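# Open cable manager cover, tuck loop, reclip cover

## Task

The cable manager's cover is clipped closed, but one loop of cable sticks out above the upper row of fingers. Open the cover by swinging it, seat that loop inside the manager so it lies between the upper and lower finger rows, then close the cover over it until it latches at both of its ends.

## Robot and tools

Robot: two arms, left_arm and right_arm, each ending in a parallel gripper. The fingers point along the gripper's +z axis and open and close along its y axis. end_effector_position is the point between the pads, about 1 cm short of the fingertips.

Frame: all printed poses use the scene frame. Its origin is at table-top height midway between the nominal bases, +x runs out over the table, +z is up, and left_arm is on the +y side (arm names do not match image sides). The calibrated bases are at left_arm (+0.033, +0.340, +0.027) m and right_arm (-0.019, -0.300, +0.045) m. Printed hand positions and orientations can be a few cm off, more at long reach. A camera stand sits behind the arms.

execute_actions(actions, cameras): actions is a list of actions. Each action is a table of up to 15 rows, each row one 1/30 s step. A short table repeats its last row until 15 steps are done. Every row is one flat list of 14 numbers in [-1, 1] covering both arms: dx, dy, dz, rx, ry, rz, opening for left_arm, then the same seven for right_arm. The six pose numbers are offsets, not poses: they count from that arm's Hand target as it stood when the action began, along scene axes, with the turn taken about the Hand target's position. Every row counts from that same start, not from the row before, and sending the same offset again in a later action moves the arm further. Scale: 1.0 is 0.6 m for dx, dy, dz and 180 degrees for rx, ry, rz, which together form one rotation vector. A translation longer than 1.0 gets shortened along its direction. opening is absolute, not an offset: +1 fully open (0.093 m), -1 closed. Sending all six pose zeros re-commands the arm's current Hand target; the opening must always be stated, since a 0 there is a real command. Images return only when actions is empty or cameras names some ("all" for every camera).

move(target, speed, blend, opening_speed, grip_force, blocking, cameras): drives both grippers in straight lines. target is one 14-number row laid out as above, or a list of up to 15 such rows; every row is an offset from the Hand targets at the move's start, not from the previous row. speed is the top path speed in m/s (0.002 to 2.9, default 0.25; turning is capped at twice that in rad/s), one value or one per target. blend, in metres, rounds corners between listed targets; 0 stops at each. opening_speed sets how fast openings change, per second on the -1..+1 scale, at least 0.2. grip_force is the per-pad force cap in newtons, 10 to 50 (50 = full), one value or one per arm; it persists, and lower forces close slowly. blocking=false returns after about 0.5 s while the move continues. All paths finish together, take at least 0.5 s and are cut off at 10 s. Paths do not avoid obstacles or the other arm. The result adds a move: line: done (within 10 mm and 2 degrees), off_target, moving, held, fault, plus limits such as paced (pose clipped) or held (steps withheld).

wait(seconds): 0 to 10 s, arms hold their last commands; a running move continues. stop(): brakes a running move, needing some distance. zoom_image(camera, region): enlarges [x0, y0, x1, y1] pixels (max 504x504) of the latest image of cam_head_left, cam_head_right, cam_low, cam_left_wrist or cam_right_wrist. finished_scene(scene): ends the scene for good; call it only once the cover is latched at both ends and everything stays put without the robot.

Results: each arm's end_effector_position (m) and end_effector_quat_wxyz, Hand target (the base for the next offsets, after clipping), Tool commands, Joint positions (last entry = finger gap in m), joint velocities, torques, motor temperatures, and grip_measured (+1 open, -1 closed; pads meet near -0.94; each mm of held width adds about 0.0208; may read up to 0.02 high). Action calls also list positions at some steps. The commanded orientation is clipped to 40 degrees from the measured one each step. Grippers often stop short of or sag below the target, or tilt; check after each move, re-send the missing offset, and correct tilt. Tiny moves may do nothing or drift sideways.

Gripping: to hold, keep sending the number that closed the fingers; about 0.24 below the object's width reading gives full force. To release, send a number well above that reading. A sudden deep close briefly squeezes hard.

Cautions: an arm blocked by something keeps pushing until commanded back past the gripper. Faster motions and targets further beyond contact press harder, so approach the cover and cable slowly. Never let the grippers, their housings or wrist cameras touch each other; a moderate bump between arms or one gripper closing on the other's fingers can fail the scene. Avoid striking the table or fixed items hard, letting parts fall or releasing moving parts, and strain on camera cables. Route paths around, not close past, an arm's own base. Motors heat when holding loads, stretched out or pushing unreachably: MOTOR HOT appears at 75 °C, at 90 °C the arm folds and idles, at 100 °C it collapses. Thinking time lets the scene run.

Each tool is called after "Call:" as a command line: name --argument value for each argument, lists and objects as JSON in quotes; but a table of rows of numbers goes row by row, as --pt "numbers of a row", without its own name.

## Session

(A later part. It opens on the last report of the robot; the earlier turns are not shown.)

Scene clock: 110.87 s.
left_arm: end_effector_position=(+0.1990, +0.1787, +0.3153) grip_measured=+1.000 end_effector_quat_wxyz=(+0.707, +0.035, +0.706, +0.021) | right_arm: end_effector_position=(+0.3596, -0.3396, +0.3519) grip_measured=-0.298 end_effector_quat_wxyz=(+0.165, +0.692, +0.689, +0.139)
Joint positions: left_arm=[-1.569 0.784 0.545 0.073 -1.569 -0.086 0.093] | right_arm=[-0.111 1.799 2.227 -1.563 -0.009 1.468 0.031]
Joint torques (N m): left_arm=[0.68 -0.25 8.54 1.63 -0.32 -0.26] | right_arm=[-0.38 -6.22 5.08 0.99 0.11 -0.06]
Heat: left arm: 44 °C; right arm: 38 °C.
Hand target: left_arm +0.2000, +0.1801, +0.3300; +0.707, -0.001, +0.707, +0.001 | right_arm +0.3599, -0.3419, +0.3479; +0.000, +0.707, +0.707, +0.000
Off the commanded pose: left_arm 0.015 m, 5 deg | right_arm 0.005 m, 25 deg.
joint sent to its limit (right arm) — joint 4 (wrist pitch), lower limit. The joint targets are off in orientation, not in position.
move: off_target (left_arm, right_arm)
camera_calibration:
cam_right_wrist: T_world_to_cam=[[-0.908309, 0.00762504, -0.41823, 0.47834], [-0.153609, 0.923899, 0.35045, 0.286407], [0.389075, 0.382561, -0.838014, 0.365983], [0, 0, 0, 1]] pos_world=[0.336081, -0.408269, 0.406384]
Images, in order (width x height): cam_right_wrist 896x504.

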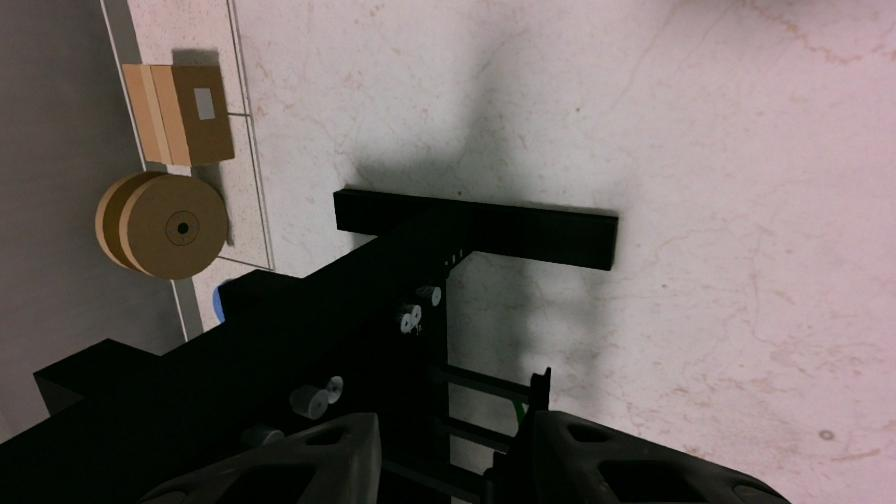

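Call:
move --target '[0,0,0,0,0,0,1,0.033,0.08,-0.13,0,0,0,0]' --cameras '["cam_right_wrist","cam_head_left","cam_low"]'

Call:
zoom_image --camera "cam_right_wrist" --region '[300, 250, 660, 504]'

Scene clock: 124.97 s.
left_arm: end_effector_position=(+0.1990, +0.1787, +0.3153) grip_measured=+1.000 end_effector_quat_wxyz=(+0.707, +0.035, +0.706, +0.021) | right_arm: end_effector_position=(+0.3817, -0.2949, +0.2756) grip_measured=-0.002 end_effector_quat_wxyz=(+0.077, +0.699, +0.707, +0.077)
Joint positions: left_arm=[-1.569 0.784 0.545 0.073 -1.569 -0.086 0.093] | right_arm=[0.011 1.962 2.173 -1.563 0.002 1.574 0.045]
Joint torques (N m): left_arm=[0.65 -0.25 8.5 1.63 -0.32 -0.27] | right_arm=[0.17 -8.34 4.62 0.62 0.03 0.08]
Heat: left arm: 44 °C; right arm: 37 °C.
Hand target: left_arm +0.2000, +0.1801, +0.3300; +0.707, -0.001, +0.707, +0.001 | right_arm +0.3796, -0.2938, +0.2698; +0.000, +0.707, +0.707, +0.000
Off the commanded pose: left_arm 0.015 m, 5 deg | right_arm 0.006 m, 12 deg.
joint sent to its limit (right arm) — joint 4 (wrist pitch), lower limit. The joint targets are off in orientation, not in position.
move: off_target (left_arm, right_arm)
camera_calibration:
cam_right_wrist: T_world_to_cam=[[-0.976937, 0.00152046, -0.213521, 0.434101], [-0.0875437, 0.909214, 0.40702, 0.230111], [0.194755, 0.416325, -0.888112, 0.374344], [0, 0, 0, 1]] pos_world=[0.371329, -0.365729, 0.33149]
Images, in order (width x height): cam_head_left 896x504, cam_low 896x504, cam_right_wrist 896x504.

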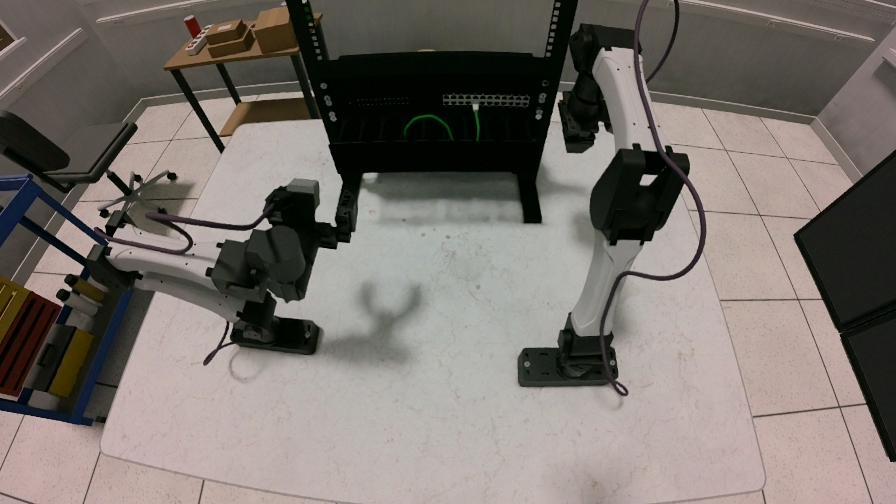

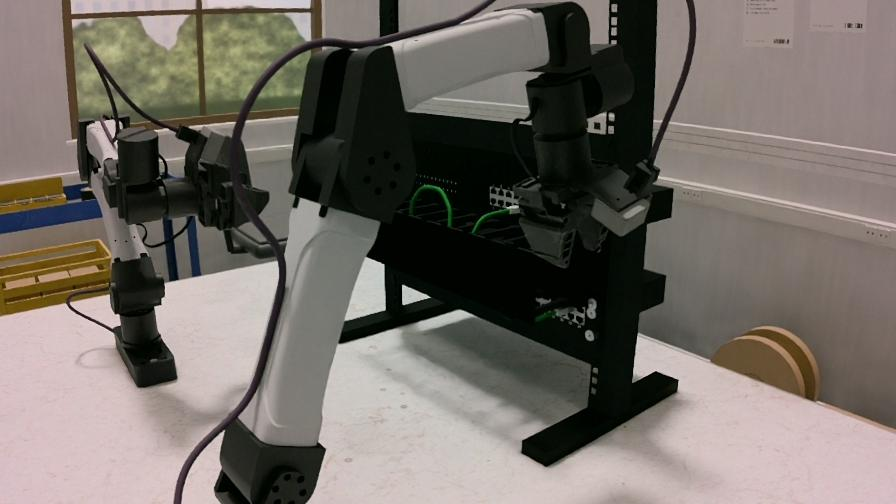

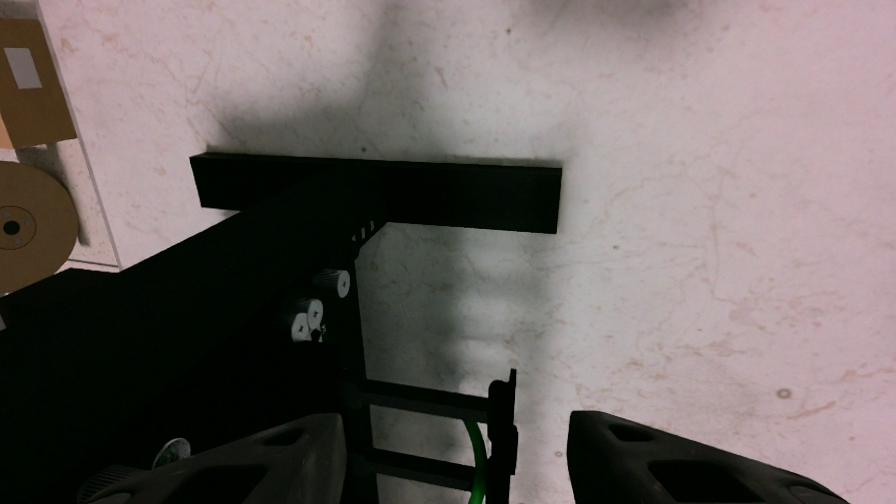

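Scaled by 1.400.

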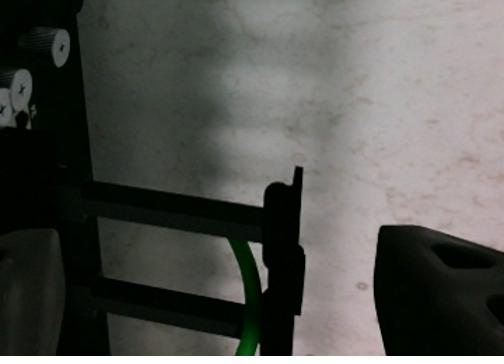

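Call:
move --pt "0 0 0 0 0 0 1 -0.006 0 -0.055 0 0 0 0" --pt "0 0 0 0 0 0 1 -0.006 0.062 -0.055 0 0 0 0" --speed 0.1 --cameras '["cam_right_wrist","cam_head_left","cam_low"]'

Call:
zoom_image --camera "cam_right_wrist" --region '[300, 250, 660, 504]'

Scene clock: 134.33 s.
left_arm: end_effector_position=(+0.1990, +0.1787, +0.3153) grip_measured=+1.000 end_effector_quat_wxyz=(+0.707, +0.035, +0.706, +0.021) | right_arm: end_effector_position=(+0.3770, -0.2571, +0.2423) grip_measured=-0.002 end_effector_quat_wxyz=(+0.037, +0.702, +0.710, +0.044)
Joint positions: left_arm=[-1.569 0.784 0.545 0.073 -1.569 -0.086 0.093] | right_arm=[0.107 2.012 2.12 -1.563 0.002 1.668 0.045]
Joint torques (N m): left_arm=[0.66 -0.21 8.53 1.62 -0.31 -0.27] | right_arm=[0.09 -8.2 5.29 0.38 0.05 0.1]
Heat: left arm: 44 °C; right arm: 36 °C.
Hand target: left_arm +0.2000, +0.1801, +0.3300; +0.707, -0.001, +0.707, +0.001 | right_arm +0.3761, -0.2567, +0.2370; +0.000, +0.707, +0.707, +0.000
Off the commanded pose: left_arm 0.015 m, 5 deg | right_arm 0.006 m, 7 deg.
joint sent to its limit (right arm) — joint 4 (wrist pitch), lower limit. The joint targets are off in orientation, not in position.
move: off_target (left_arm, right_arm)
camera_calibration:
cam_right_wrist: T_world_to_cam=[[-0.993718, 0.000367615, -0.111911, 0.403651], [-0.0472374, 0.905169, 0.422418, 0.188929], [0.101454, 0.425051, -0.899466, 0.37015], [0, 0, 0, 1]] pos_world=[0.372487, -0.328493, 0.298303]
Images, in order (width x height): cam_head_left 896x504, cam_low 896x504, cam_right_wrist 896x504.

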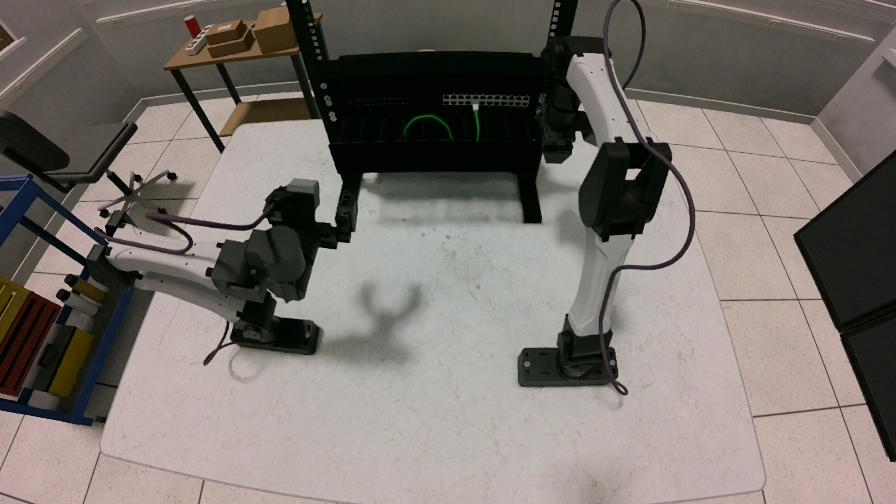

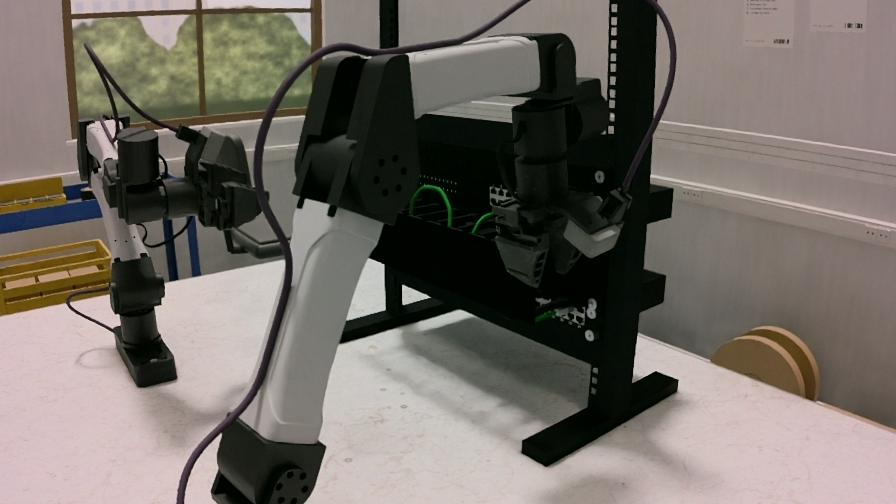

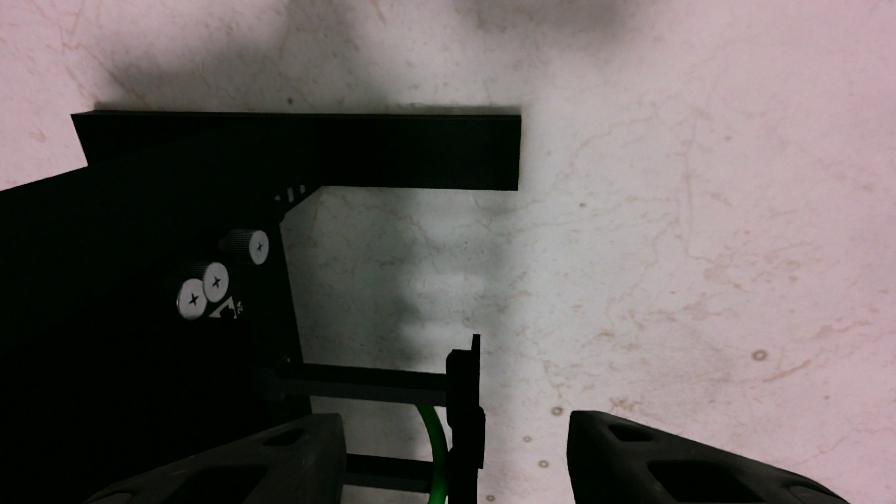

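Scaled by 1.400.

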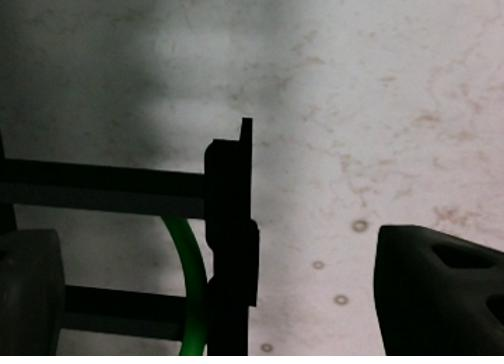

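Call:
move --target '[0,0,0,0,0,0,1,0.002,0.023,0,0,0,0,0]' --speed 0.05

Call:
move --target '[0,0,0,0,0,0,1,0,0,0,0,0,0,-1]' --opening_speed 0.5 --grip_force '[50,20]' --cameras '["cam_right_wrist"]'

Scene clock: 141.37 s.
left_arm: end_effector_position=(+0.1990, +0.1787, +0.3153) grip_measured=+1.000 end_effector_quat_wxyz=(+0.707, +0.035, +0.706, +0.021) | right_arm: end_effector_position=(+0.3762, -0.2453, +0.2390) grip_measured=-0.002 end_effector_quat_wxyz=(+0.033, +0.703, +0.709, +0.042)
Joint positions: left_arm=[-1.569 0.784 0.545 0.073 -1.569 -0.086 0.093] | right_arm=[0.136 2.021 2.12 -1.563 0.002 1.702 0.045]
Joint torques (N m): left_arm=[0.62 -0.27 8.51 1.65 -0.32 -0.26] | right_arm=[0.38 -8.13 6.49 0.39 0.07 0.09]
Heat: left arm: 45 °C; right arm: 36 °C.
Hand target: left_arm +0.2000, +0.1801, +0.3300; +0.707, -0.001, +0.707, +0.001 | right_arm +0.3773, -0.2429, +0.2370; +0.000, +0.707, +0.707, +0.000
Off the commanded pose: left_arm 0.015 m, 5 deg | right_arm 0.003 m, 6 deg.
joint sent to its limit (right arm) — joint 4 (wrist pitch), lower limit. The joint targets are off in orientation, not in position.
move: off_target (left_arm, right_arm)

Scene clock: 144.53 s.
left_arm: end_effector_position=(+0.1990, +0.1787, +0.3153) grip_measured=+1.000 end_effector_quat_wxyz=(+0.707, +0.035, +0.706, +0.021) | right_arm: end_effector_position=(+0.3826, -0.2441, +0.2394) grip_measured=-0.710 end_effector_quat_wxyz=(+0.040, +0.708, +0.704, +0.052)
Joint positions: left_arm=[-1.569 0.784 0.545 0.073 -1.569 -0.086 0.093] | right_arm=[0.136 2.022 2.12 -1.537 0.001 1.715 0.011]
Joint torques (N m): left_arm=[0.66 -0.21 8.49 1.64 -0.32 -0.29] | right_arm=[0.64 -8.28 6.52 0.18 0.02 -0.07]
Heat: left arm: 45 °C; right arm: 37 °C.
Hand target: left_arm +0.2000, +0.1801, +0.3300; +0.707, -0.001, +0.707, +0.001 | right_arm +0.3773, -0.2428, +0.2369; +0.000, +0.707, +0.707, +0.000
Off the commanded pose: left_arm 0.015 m, 5 deg | right_arm 0.006 m, 8 deg.
joint sent to its limit (right arm) — joint 4 (wrist pitch), lower limit. The joint targets are off in orientation, not in position.
grip_force (N): 50, 20
move: off_target (left_arm, right_arm)
camera_calibration:
cam_right_wrist: T_world_to_cam=[[-0.991719, 0.0183967, -0.127105, 0.416183], [-0.0384027, 0.901929, 0.430173, 0.172652], [0.122554, 0.431492, -0.893754, 0.353461], [0, 0, 0, 1]] pos_world=[0.376049, -0.315891, 0.294536]
Images, in order (width x height): cam_right_wrist 896x504.

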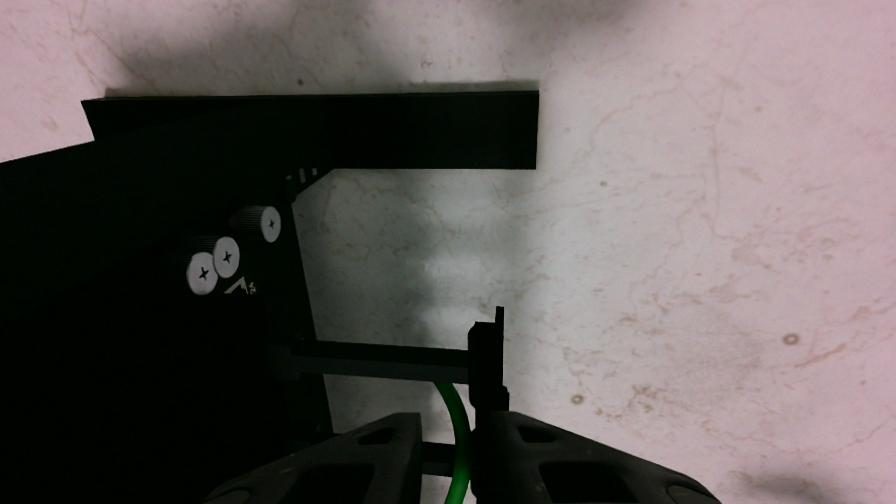

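Call:
move --pt "0 0 0 0 0 0 1 0 0 0 0 0 0 -0.4" --pt "0 0 0 0 0 0 1 0.001 -0.011 0 0 0 0 -0.4" --pt "0 0 0 0 0 0 1 0.001 -0.011 0 0 0 0 -1" --opening_speed 0.6 --speed 0.1 --cameras '["cam_right_wrist"]'

Scene clock: 152.17 s.
left_arm: end_effector_position=(+0.1990, +0.1787, +0.3153) grip_measured=+1.000 end_effector_quat_wxyz=(+0.707, +0.035, +0.706, +0.021) | right_arm: end_effector_position=(+0.3808, -0.2487, +0.2391) grip_measured=-0.822 end_effector_quat_wxyz=(+0.038, +0.707, +0.705, +0.048)
Joint positions: left_arm=[-1.569 0.784 0.545 0.073 -1.569 -0.086 0.093] | right_arm=[0.127 2.022 2.12 -1.546 0.002 1.702 0.006]
Joint torques (N m): left_arm=[0.64 -0.28 8.49 1.63 -0.31 -0.25] | right_arm=[-0.24 -8.43 6.46 0.26 0.02 -0.05]
Heat: left arm: 45 °C; right arm: 37 °C.
Hand target: left_arm +0.2000, +0.1801, +0.3300; +0.707, -0.001, +0.707, +0.001 | right_arm +0.3778, -0.2493, +0.2369; +0.000, +0.707, +0.707, +0.000
Off the commanded pose: left_arm 0.015 m, 5 deg | right_arm 0.004 m, 7 deg.
joint sent to its limit (right arm) — joint 4 (wrist pitch), lower limit. The joint targets are off in orientation, not in position.
grip_force (N): 50, 20
move: off_target (left_arm, right_arm); target 3's new opening was sent with right_arm's hand 0.003 m and 6 deg from that target
camera_calibration:
cam_right_wrist: T_world_to_cam=[[-0.992877, 0.0151156, -0.118179, 0.412003], [-0.0370123, 0.903709, 0.426545, 0.177581], [0.113247, 0.427881, -0.896712, 0.358725], [0, 0, 0, 1]] pos_world=[0.375017, -0.320201, 0.294617]
Images, in order (width x height): cam_right_wrist 896x504.

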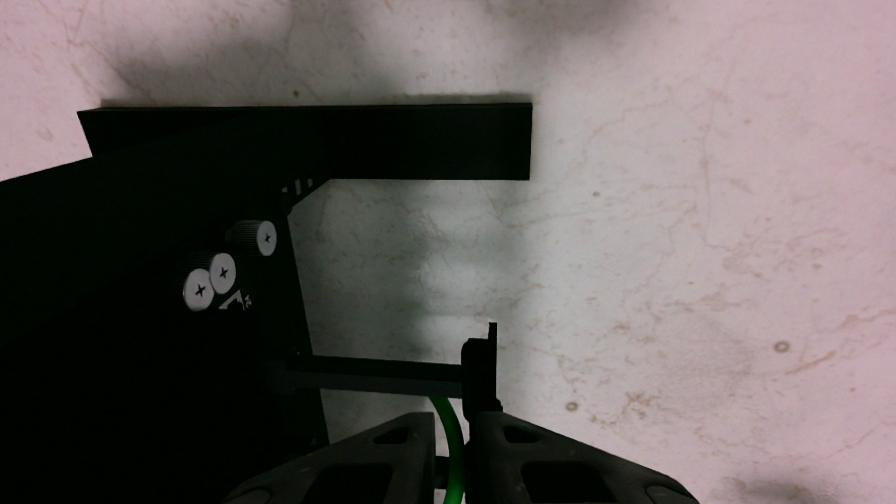

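Call:
move --pt "0 0 0 0 0 0 1 0 0 0 0 0 0 -0.5" --pt "0 0 0 0 0 0 1 0.001 -0.005 0 0 0 0 -0.5" --pt "0 0 0 0 0 0 1 0.001 -0.005 0 0 0 0 -1" --opening_speed 0.6 --speed 0.1

Scene clock: 158.23 s.
left_arm: end_effector_position=(+0.1990, +0.1787, +0.3153) grip_measured=+1.000 end_effector_quat_wxyz=(+0.707, +0.035, +0.706, +0.021) | right_arm: end_effector_position=(+0.3811, -0.2500, +0.2391) grip_measured=-0.824 end_effector_quat_wxyz=(+0.039, +0.705, +0.706, +0.048)
Joint positions: left_arm=[-1.569 0.784 0.545 0.073 -1.569 -0.086 0.093] | right_arm=[0.123 2.022 2.12 -1.546 0.002 1.694 0.006]
Joint torques (N m): left_arm=[0.68 -0.18 8.5 1.63 -0.32 -0.26] | right_arm=[-0.64 -8.51 6.56 0.27 0 -0.09]
Heat: left arm: 45 °C; right arm: 37 °C.
Hand target: left_arm +0.2000, +0.1801, +0.3300; +0.707, -0.001, +0.707, +0.001 | right_arm +0.3785, -0.2524, +0.2369; +0.000, +0.707, +0.707, +0.000
Off the commanded pose: left_arm 0.015 m, 5 deg | right_arm 0.004 m, 7 deg.
joint sent to its limit (right arm) — joint 4 (wrist pitch), lower limit. The joint targets are off in orientation, not in position.
grip_force (N): 50, 20
move: off_target (left_arm, right_arm); target 3's new opening was sent with right_arm's hand 0.003 m and 6 deg from that target

Call:
move --target '[0,0,0,0,0,0,1,-0.03,0,0,0,0,0,-1]' --grip_force 50 --speed 0.04 --cameras '["cam_right_wrist","cam_head_left"]'

Call:
zoom_image --camera "cam_right_wrist" --region '[350, 250, 660, 504]'

Scene clock: 163.83 s.
left_arm: end_effector_position=(+0.1990, +0.1787, +0.3153) grip_measured=+1.000 end_effector_quat_wxyz=(+0.707, +0.035, +0.706, +0.021) | right_arm: end_effector_position=(+0.3800, -0.2493, +0.2380) grip_measured=-0.953 end_effector_quat_wxyz=(+0.040, +0.705, +0.706, +0.054)
Joint positions: left_arm=[-1.569 0.784 0.545 0.073 -1.569 -0.086 0.093] | right_arm=[0.123 2 2.081 -1.517 -0.003 1.694 0]
Joint torques (N m): left_arm=[0.61 -0.2 8.53 1.64 -0.31 -0.26] | right_arm=[-0.1 -11.62 3.4 0.03 0.04 0]
Heat: left arm: 45 °C; right arm: 38 °C.
Hand target: left_arm +0.2000, +0.1801, +0.3300; +0.707, -0.001, +0.707, +0.001 | right_arm +0.3605, -0.2523, +0.2369; +0.000, +0.707, +0.707, +0.000
Off the commanded pose: left_arm 0.015 m, 5 deg | right_arm 0.020 m, 8 deg.
joint sent to its limit (right arm) — joint 4 (wrist pitch), lower limit. The joint targets are off in orientation, not in position.
move: off_target (left_arm, right_arm)
camera_calibration:
cam_right_wrist: T_world_to_cam=[[-0.991444, 0.0110561, -0.130065, 0.412334], [-0.0464914, 0.901158, 0.430991, 0.180468], [0.121974, 0.43335, -0.892933, 0.355336], [0, 0, 0, 1]] pos_world=[0.373854, -0.321174, 0.293141]
Images, in order (width x height): cam_head_left 896x504, cam_right_wrist 896x504.

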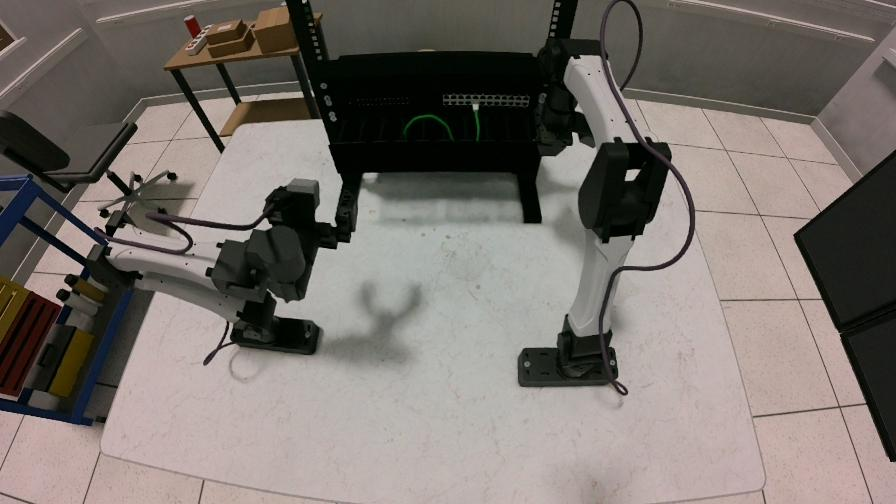

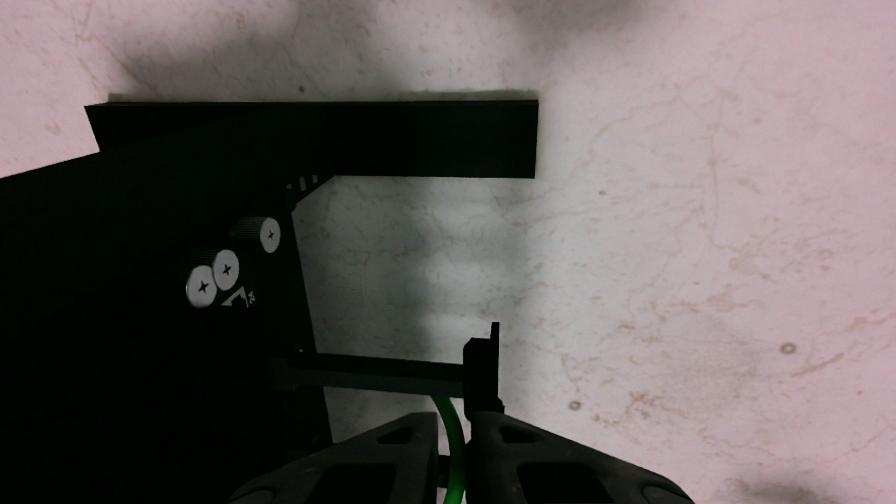

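Scaled by 1.626.

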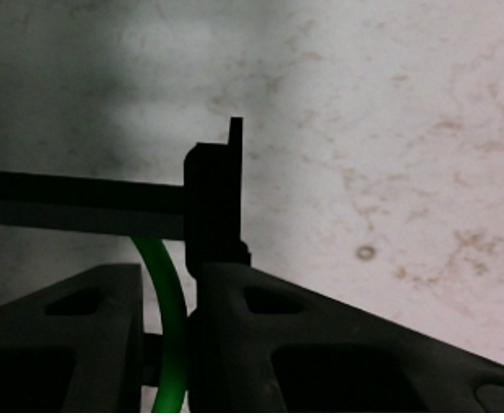

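Call:
move --target '[0,0,0,0,0,0,1,-0.05,0,0,0,0,0,-1]' --speed 0.04 --cameras '["cam_right_wrist"]'

Scene clock: 166.87 s.
left_arm: end_effector_position=(+0.1990, +0.1787, +0.3153) grip_measured=+1.000 end_effector_quat_wxyz=(+0.707, +0.035, +0.706, +0.021) | right_arm: end_effector_position=(+0.3675, -0.2496, +0.2374) grip_measured=-0.953 end_effector_quat_wxyz=(+0.046, +0.705, +0.705, +0.062)
Joint positions: left_arm=[-1.569 0.784 0.545 0.073 -1.569 -0.086 0.093] | right_arm=[0.127 1.916 1.958 -1.457 -0.003 1.7 0]
Joint torques (N m): left_arm=[0.69 -0.24 8.54 1.63 -0.33 -0.28] | right_arm=[0.66 -11.77 3.51 -0.47 0.09 0]
Heat: left arm: 45 °C; right arm: 38 °C.
Hand target: left_arm +0.2000, +0.1801, +0.3300; +0.707, -0.001, +0.707, +0.001 | right_arm +0.3305, -0.2524, +0.2370; +0.000, +0.707, +0.707, +0.000
Off the commanded pose: left_arm 0.015 m, 5 deg | right_arm 0.037 m, 9 deg.
joint sent to its limit (right arm) — joint 4 (wrist pitch), lower limit. The joint targets still meet the commanded pose.
move: off_target (left_arm, right_arm)
camera_calibration:
cam_right_wrist: T_world_to_cam=[[-0.988573, 0.013417, -0.150141, 0.404193], [-0.0535597, 0.899773, 0.433058, 0.182184], [0.140904, 0.436151, -0.888773, 0.349234], [0, 0, 0, 1]] pos_world=[0.360123, -0.321666, 0.29218]
Images, in order (width x height): cam_right_wrist 896x504.

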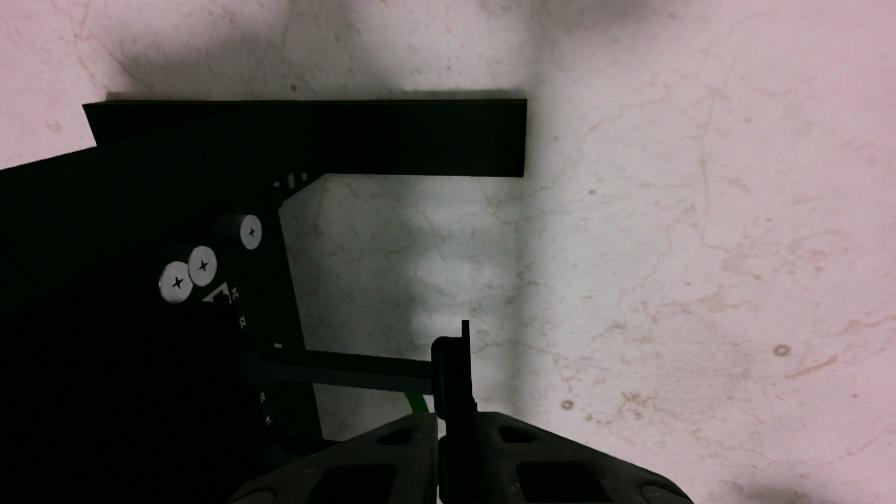

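Call:
move --target '[0,0,0,0,0,0,1,0,0,0,0,0,0,-1]' --cameras '["all"]'

Call:
zoom_image --camera "cam_head_left" --region '[310, 30, 610, 230]'

Call:
zoom_image --camera "cam_low" --region '[350, 140, 650, 340]'

Scene clock: 171.43 s.
left_arm: end_effector_position=(+0.1990, +0.1787, +0.3153) grip_measured=+1.000 end_effector_quat_wxyz=(+0.707, +0.035, +0.706, +0.021) | right_arm: end_effector_position=(+0.3675, -0.2496, +0.2374) grip_measured=-0.953 end_effector_quat_wxyz=(+0.046, +0.705, +0.705, +0.062)
Joint positions: left_arm=[-1.569 0.784 0.545 0.073 -1.569 -0.086 0.093] | right_arm=[0.127 1.916 1.958 -1.457 -0.003 1.7 0]
Joint torques (N m): left_arm=[0.61 -0.18 8.49 1.62 -0.31 -0.26] | right_arm=[0.7 -11.88 3.56 -0.48 0.07 0.03]
Motor temperatures (°C): left_arm=[24 31 45 37 23 23 28] | right_arm=[26 39 36 28 28 24 27]
Heat: left arm: 45 °C; right arm: 39 °C.
Hand target: left_arm +0.2000, +0.1801, +0.3300; +0.707, -0.001, +0.707, +0.001 | right_arm +0.3305, -0.2524, +0.2370; +0.000, +0.707, +0.707, +0.000
Off the commanded pose: left_arm 0.015 m, 5 deg | right_arm 0.037 m, 9 deg.
joint sent to its limit (right arm) — joint 4 (wrist pitch), lower limit. The joint targets still meet the commanded pose.
move: off_target (left_arm, right_arm)
camera_calibration:
cam_left_wrist: T_world_to_cam=[[-0.0379275, -0.996215, -0.0782171, 0.209815], [-0.421033, 0.0869177, -0.902871, 0.393963], [0.906252, -0.00131162, -0.422736, 0.0401402], [0, 0, 0, 1]] pos_world=[0.137452, 0.174831, 0.389078]
cam_right_wrist: T_world_to_cam=[[-0.988573, 0.013417, -0.150141, 0.404193], [-0.0535597, 0.899773, 0.433058, 0.182184], [0.140904, 0.436151, -0.888773, 0.349234], [0, 0, 0, 1]] pos_world=[0.360123, -0.321666, 0.29218]

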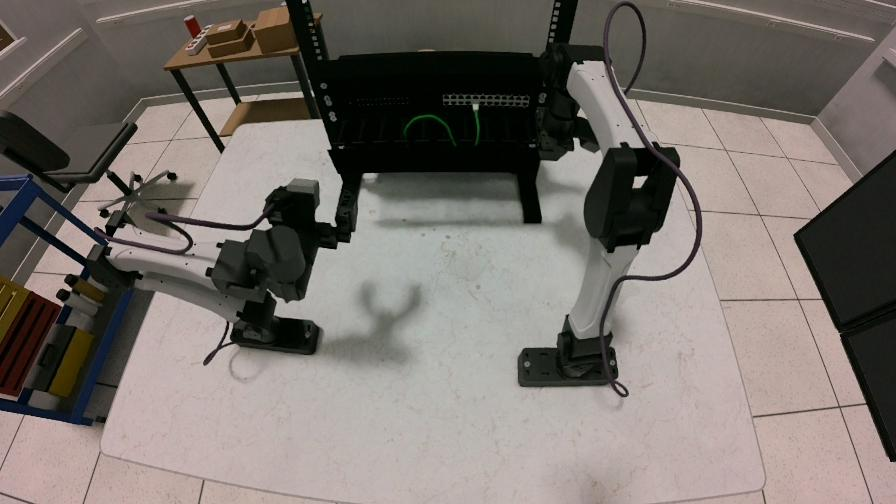

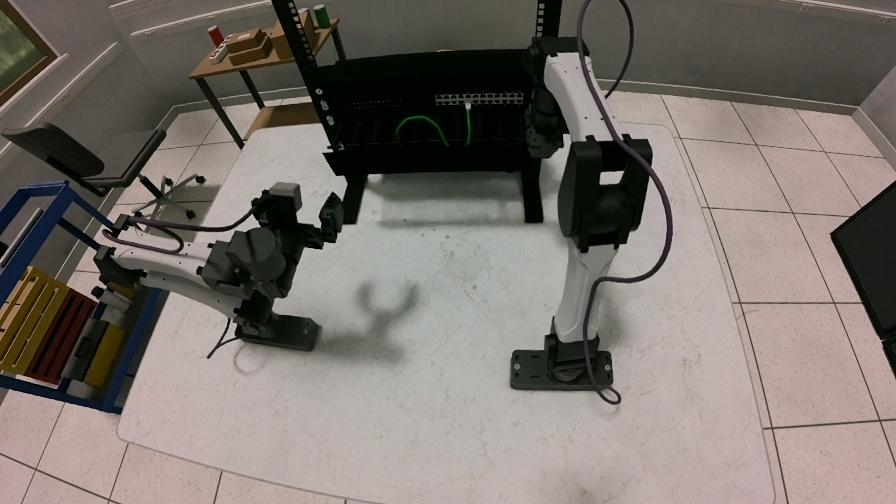

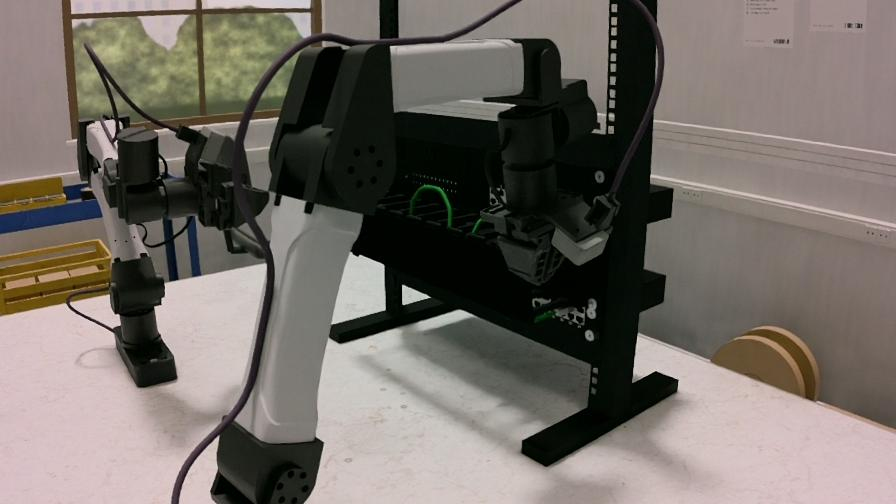

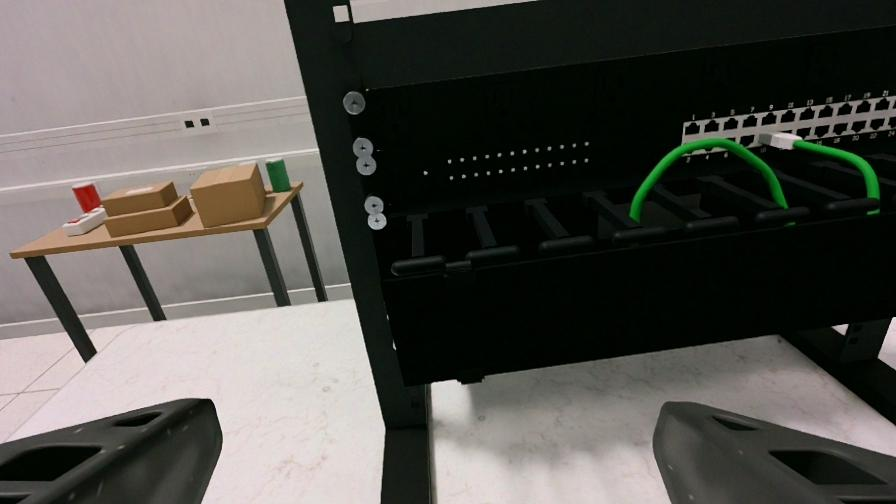

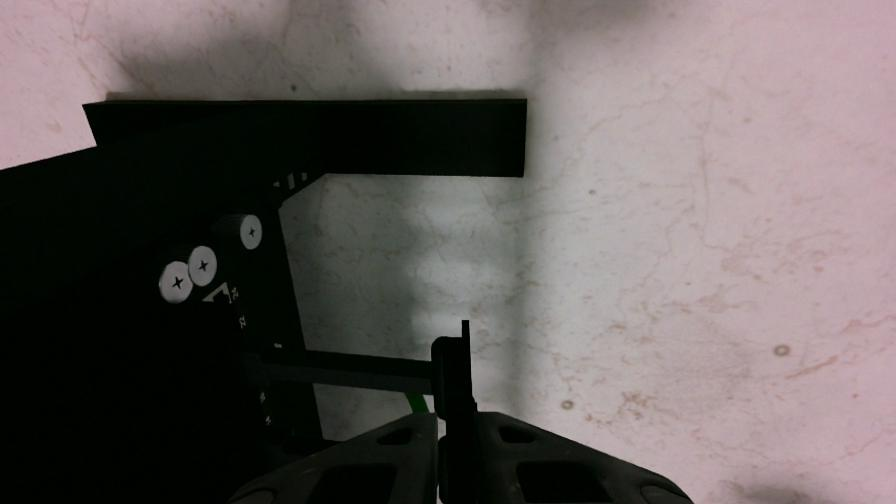

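Scaled by 1.680.

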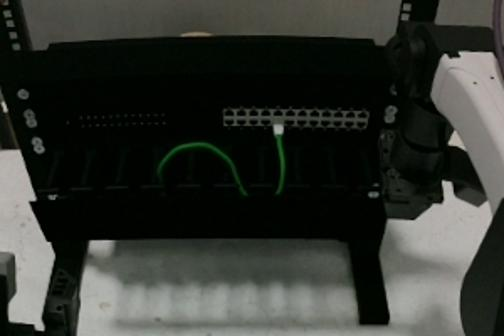

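Scaled by 1.680.

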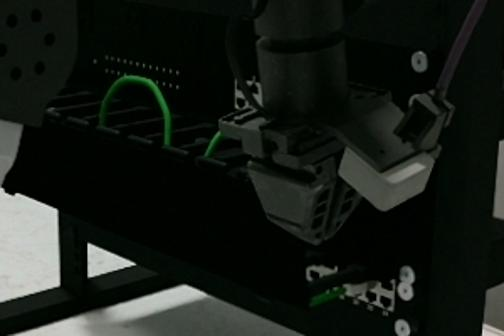

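Call:
move --pt "0 0 0 0 0 0 1 0.03 0 -0.007 0 -0.139 0 -1" --pt "0 0 0 0 0 0 1 -0.0015 0 -0.029 0 -0.25 0 -1" --speed 0.06 --blend '[0.005,0]' --cameras '["cam_right_wrist","cam_left_wrist","cam_low"]'

Scene clock: 184.97 s.
left_arm: end_effector_position=(+0.1990, +0.1787, +0.3153) grip_measured=+1.000 end_effector_quat_wxyz=(+0.707, +0.035, +0.706, +0.021) | right_arm: end_effector_position=(+0.3333, -0.2507, +0.2214) grip_measured=-0.953 end_effector_quat_wxyz=(+0.266, +0.651, +0.655, +0.275)
Joint positions: left_arm=[-1.569 0.784 0.545 0.073 -1.569 -0.086 0.093] | right_arm=[0.197 1.238 0.94 -0.495 0.128 1.711 0]
Joint torques (N m): left_arm=[0.61 -0.25 8.57 1.63 -0.32 -0.27] | right_arm=[0.5 -5.48 5.18 1.53 0.26 -0.01]
Heat: left arm: 45 °C; right arm: 40 °C.
Hand target: left_arm +0.2000, +0.1801, +0.3300; +0.707, -0.001, +0.707, +0.001 | right_arm +0.3295, -0.2524, +0.2194; +0.271, +0.653, +0.654, +0.270
Off the commanded pose: left_arm 0.015 m, 5 deg | right_arm 0.004 m, 1 deg.
move: off_target (left_arm)
camera_calibration:
cam_left_wrist: T_world_to_cam=[[-0.0379275, -0.996215, -0.0782171, 0.209815], [-0.421033, 0.0869177, -0.902871, 0.393963], [0.906252, -0.00131162, -0.422736, 0.0401402], [0, 0, 0, 1]] pos_world=[0.137452, 0.174831, 0.389078]
cam_right_wrist: T_world_to_cam=[[-0.709437, 0.0107433, -0.704687, 0.396967], [-0.294484, 0.903894, 0.310249, 0.296867], [0.640296, 0.427621, -0.638092, 0.116214], [0, 0, 0, 1]] pos_world=[0.294634, -0.322297, 0.26179]
Images, in order (width x height): cam_low 896x504, cam_left_wrist 896x504, cam_right_wrist 896x504.

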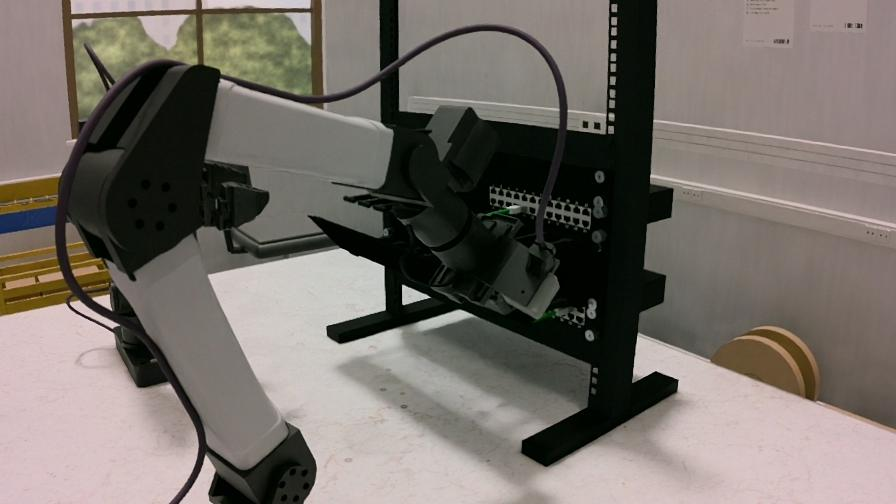

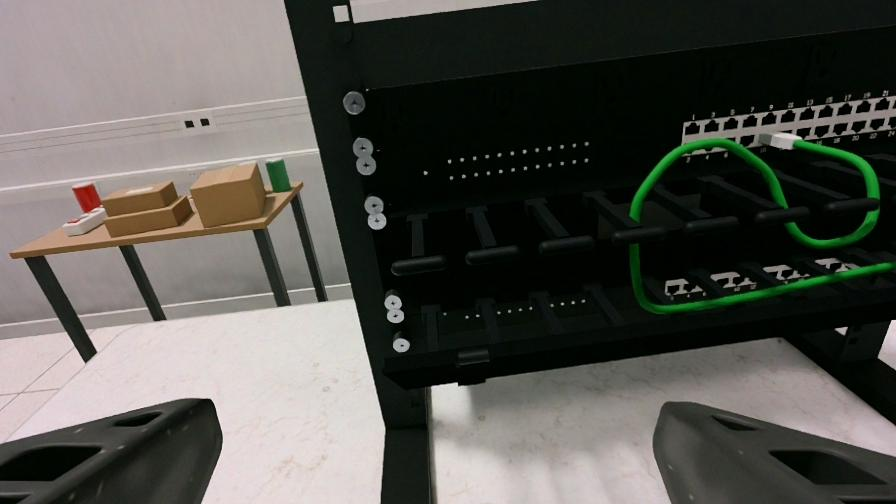

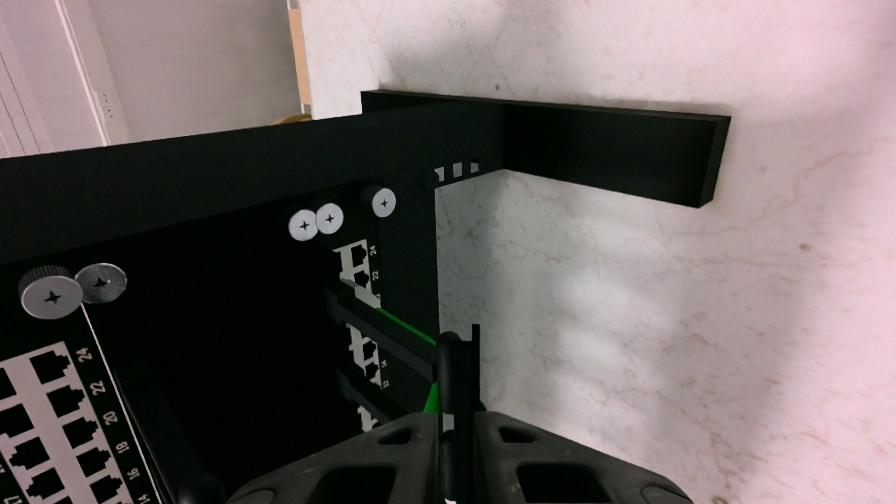

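Call:
move --pt "0 0 0 0 0 0 1 -0.0225 0 -0.032 0 -0.111 0 -1" --pt "0 0 0 0 0 0 1 -0.0325 0 -0.07 0 -0.222 0 -1" --speed 0.06 --blend '[0.005,0]' --cameras '["cam_right_wrist","cam_left_wrist","cam_low","cam_head_left"]'

Call:
zoom_image --camera "cam_left_wrist" --region '[560, 90, 896, 330]'

Scene clock: 195.07 s.
left_arm: end_effector_position=(+0.1990, +0.1787, +0.3153) grip_measured=+1.000 end_effector_quat_wxyz=(+0.707, +0.035, +0.706, +0.021) | right_arm: end_effector_position=(+0.3086, -0.2524, +0.1800) grip_measured=-0.953 end_effector_quat_wxyz=(+0.473, +0.523, +0.516, +0.486)
Joint positions: left_arm=[-1.569 0.784 0.545 0.073 -1.569 -0.086 0.093] | right_arm=[0.282 1.352 0.08 1.189 0.277 1.614 0]
Joint torques (N m): left_arm=[0.68 -0.27 8.49 1.64 -0.31 -0.26] | right_arm=[0.36 -1.43 4.9 1.85 0.1 -0.24]
Heat: left arm: 46 °C; right arm: 38 °C.
Hand target: left_arm +0.2000, +0.1801, +0.3300; +0.707, -0.001, +0.707, +0.001 | right_arm +0.3101, -0.2524, +0.1775; +0.478, +0.521, +0.522, +0.477
Off the commanded pose: left_arm 0.015 m, 5 deg | right_arm 0.003 m, 1 deg.
move: off_target (left_arm)
camera_calibration:
cam_left_wrist: T_world_to_cam=[[-0.0379275, -0.996215, -0.0782171, 0.209815], [-0.421033, 0.0869177, -0.902871, 0.393963], [0.906252, -0.00131162, -0.422736, 0.0401402], [0, 0, 0, 1]] pos_world=[0.137452, 0.174831, 0.389078]
cam_right_wrist: T_world_to_cam=[[-0.0829352, 0.0319136, -0.996044, 0.214848], [-0.417871, 0.906261, 0.0638308, 0.386951], [0.904713, 0.421511, -0.0618252, -0.0806323], [0, 0, 0, 1]] pos_world=[0.252463, -0.323548, 0.184314]
Images, in order (width x height): cam_head_left 896x504, cam_low 896x504, cam_left_wrist 896x504, cam_right_wrist 896x504.

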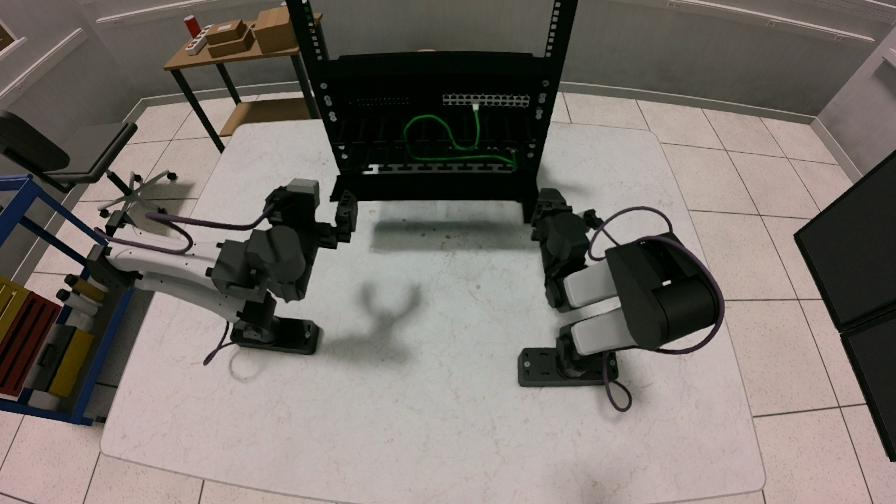

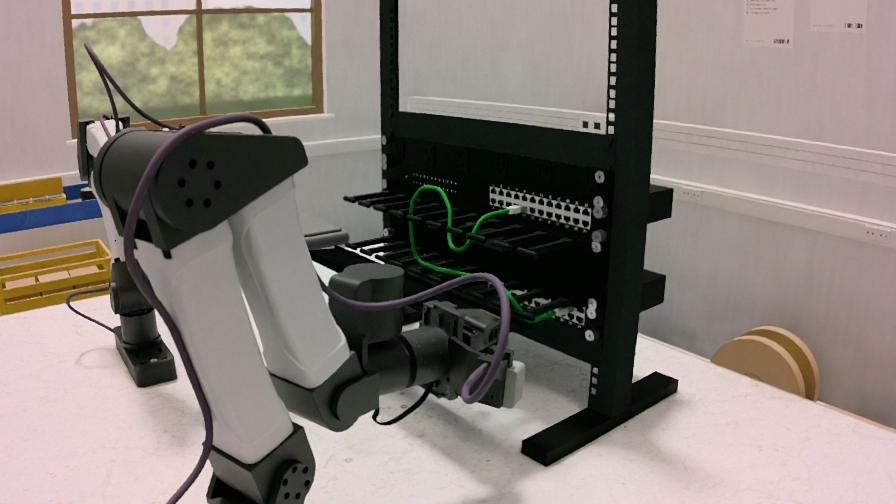

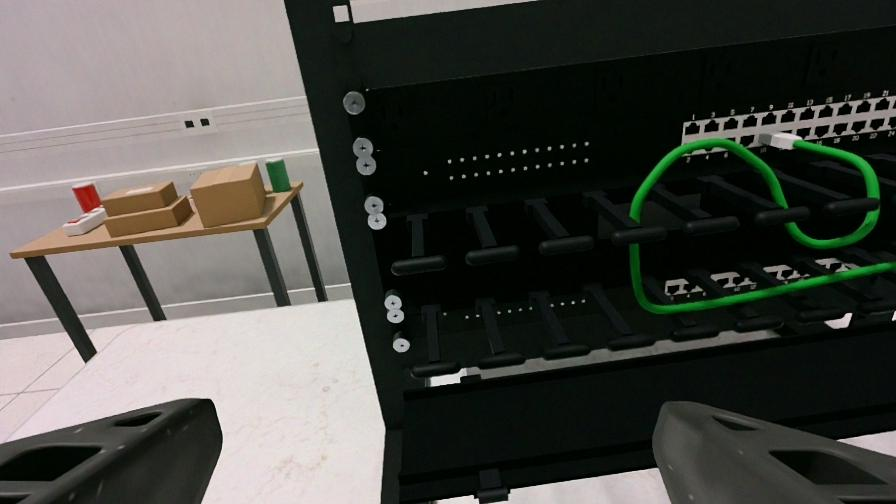

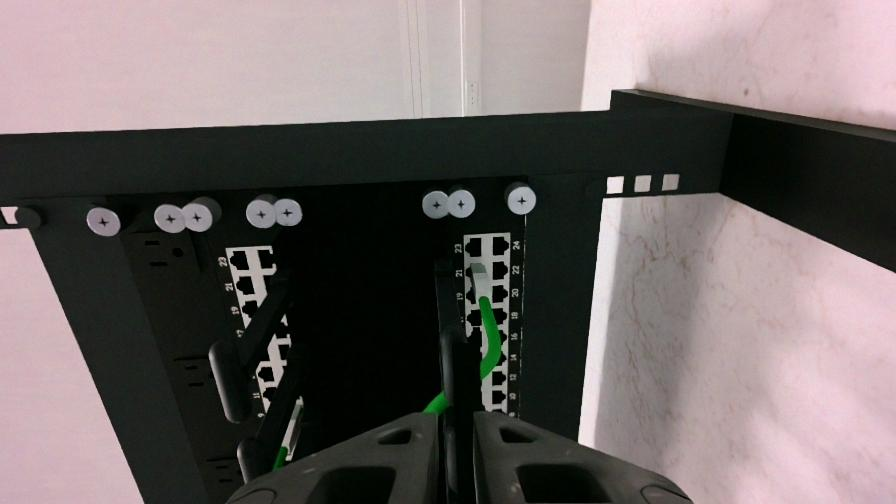

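Scaled by 1.500.

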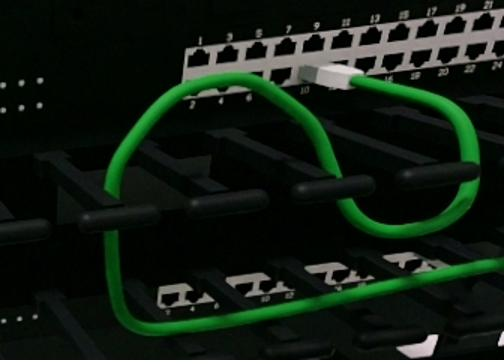

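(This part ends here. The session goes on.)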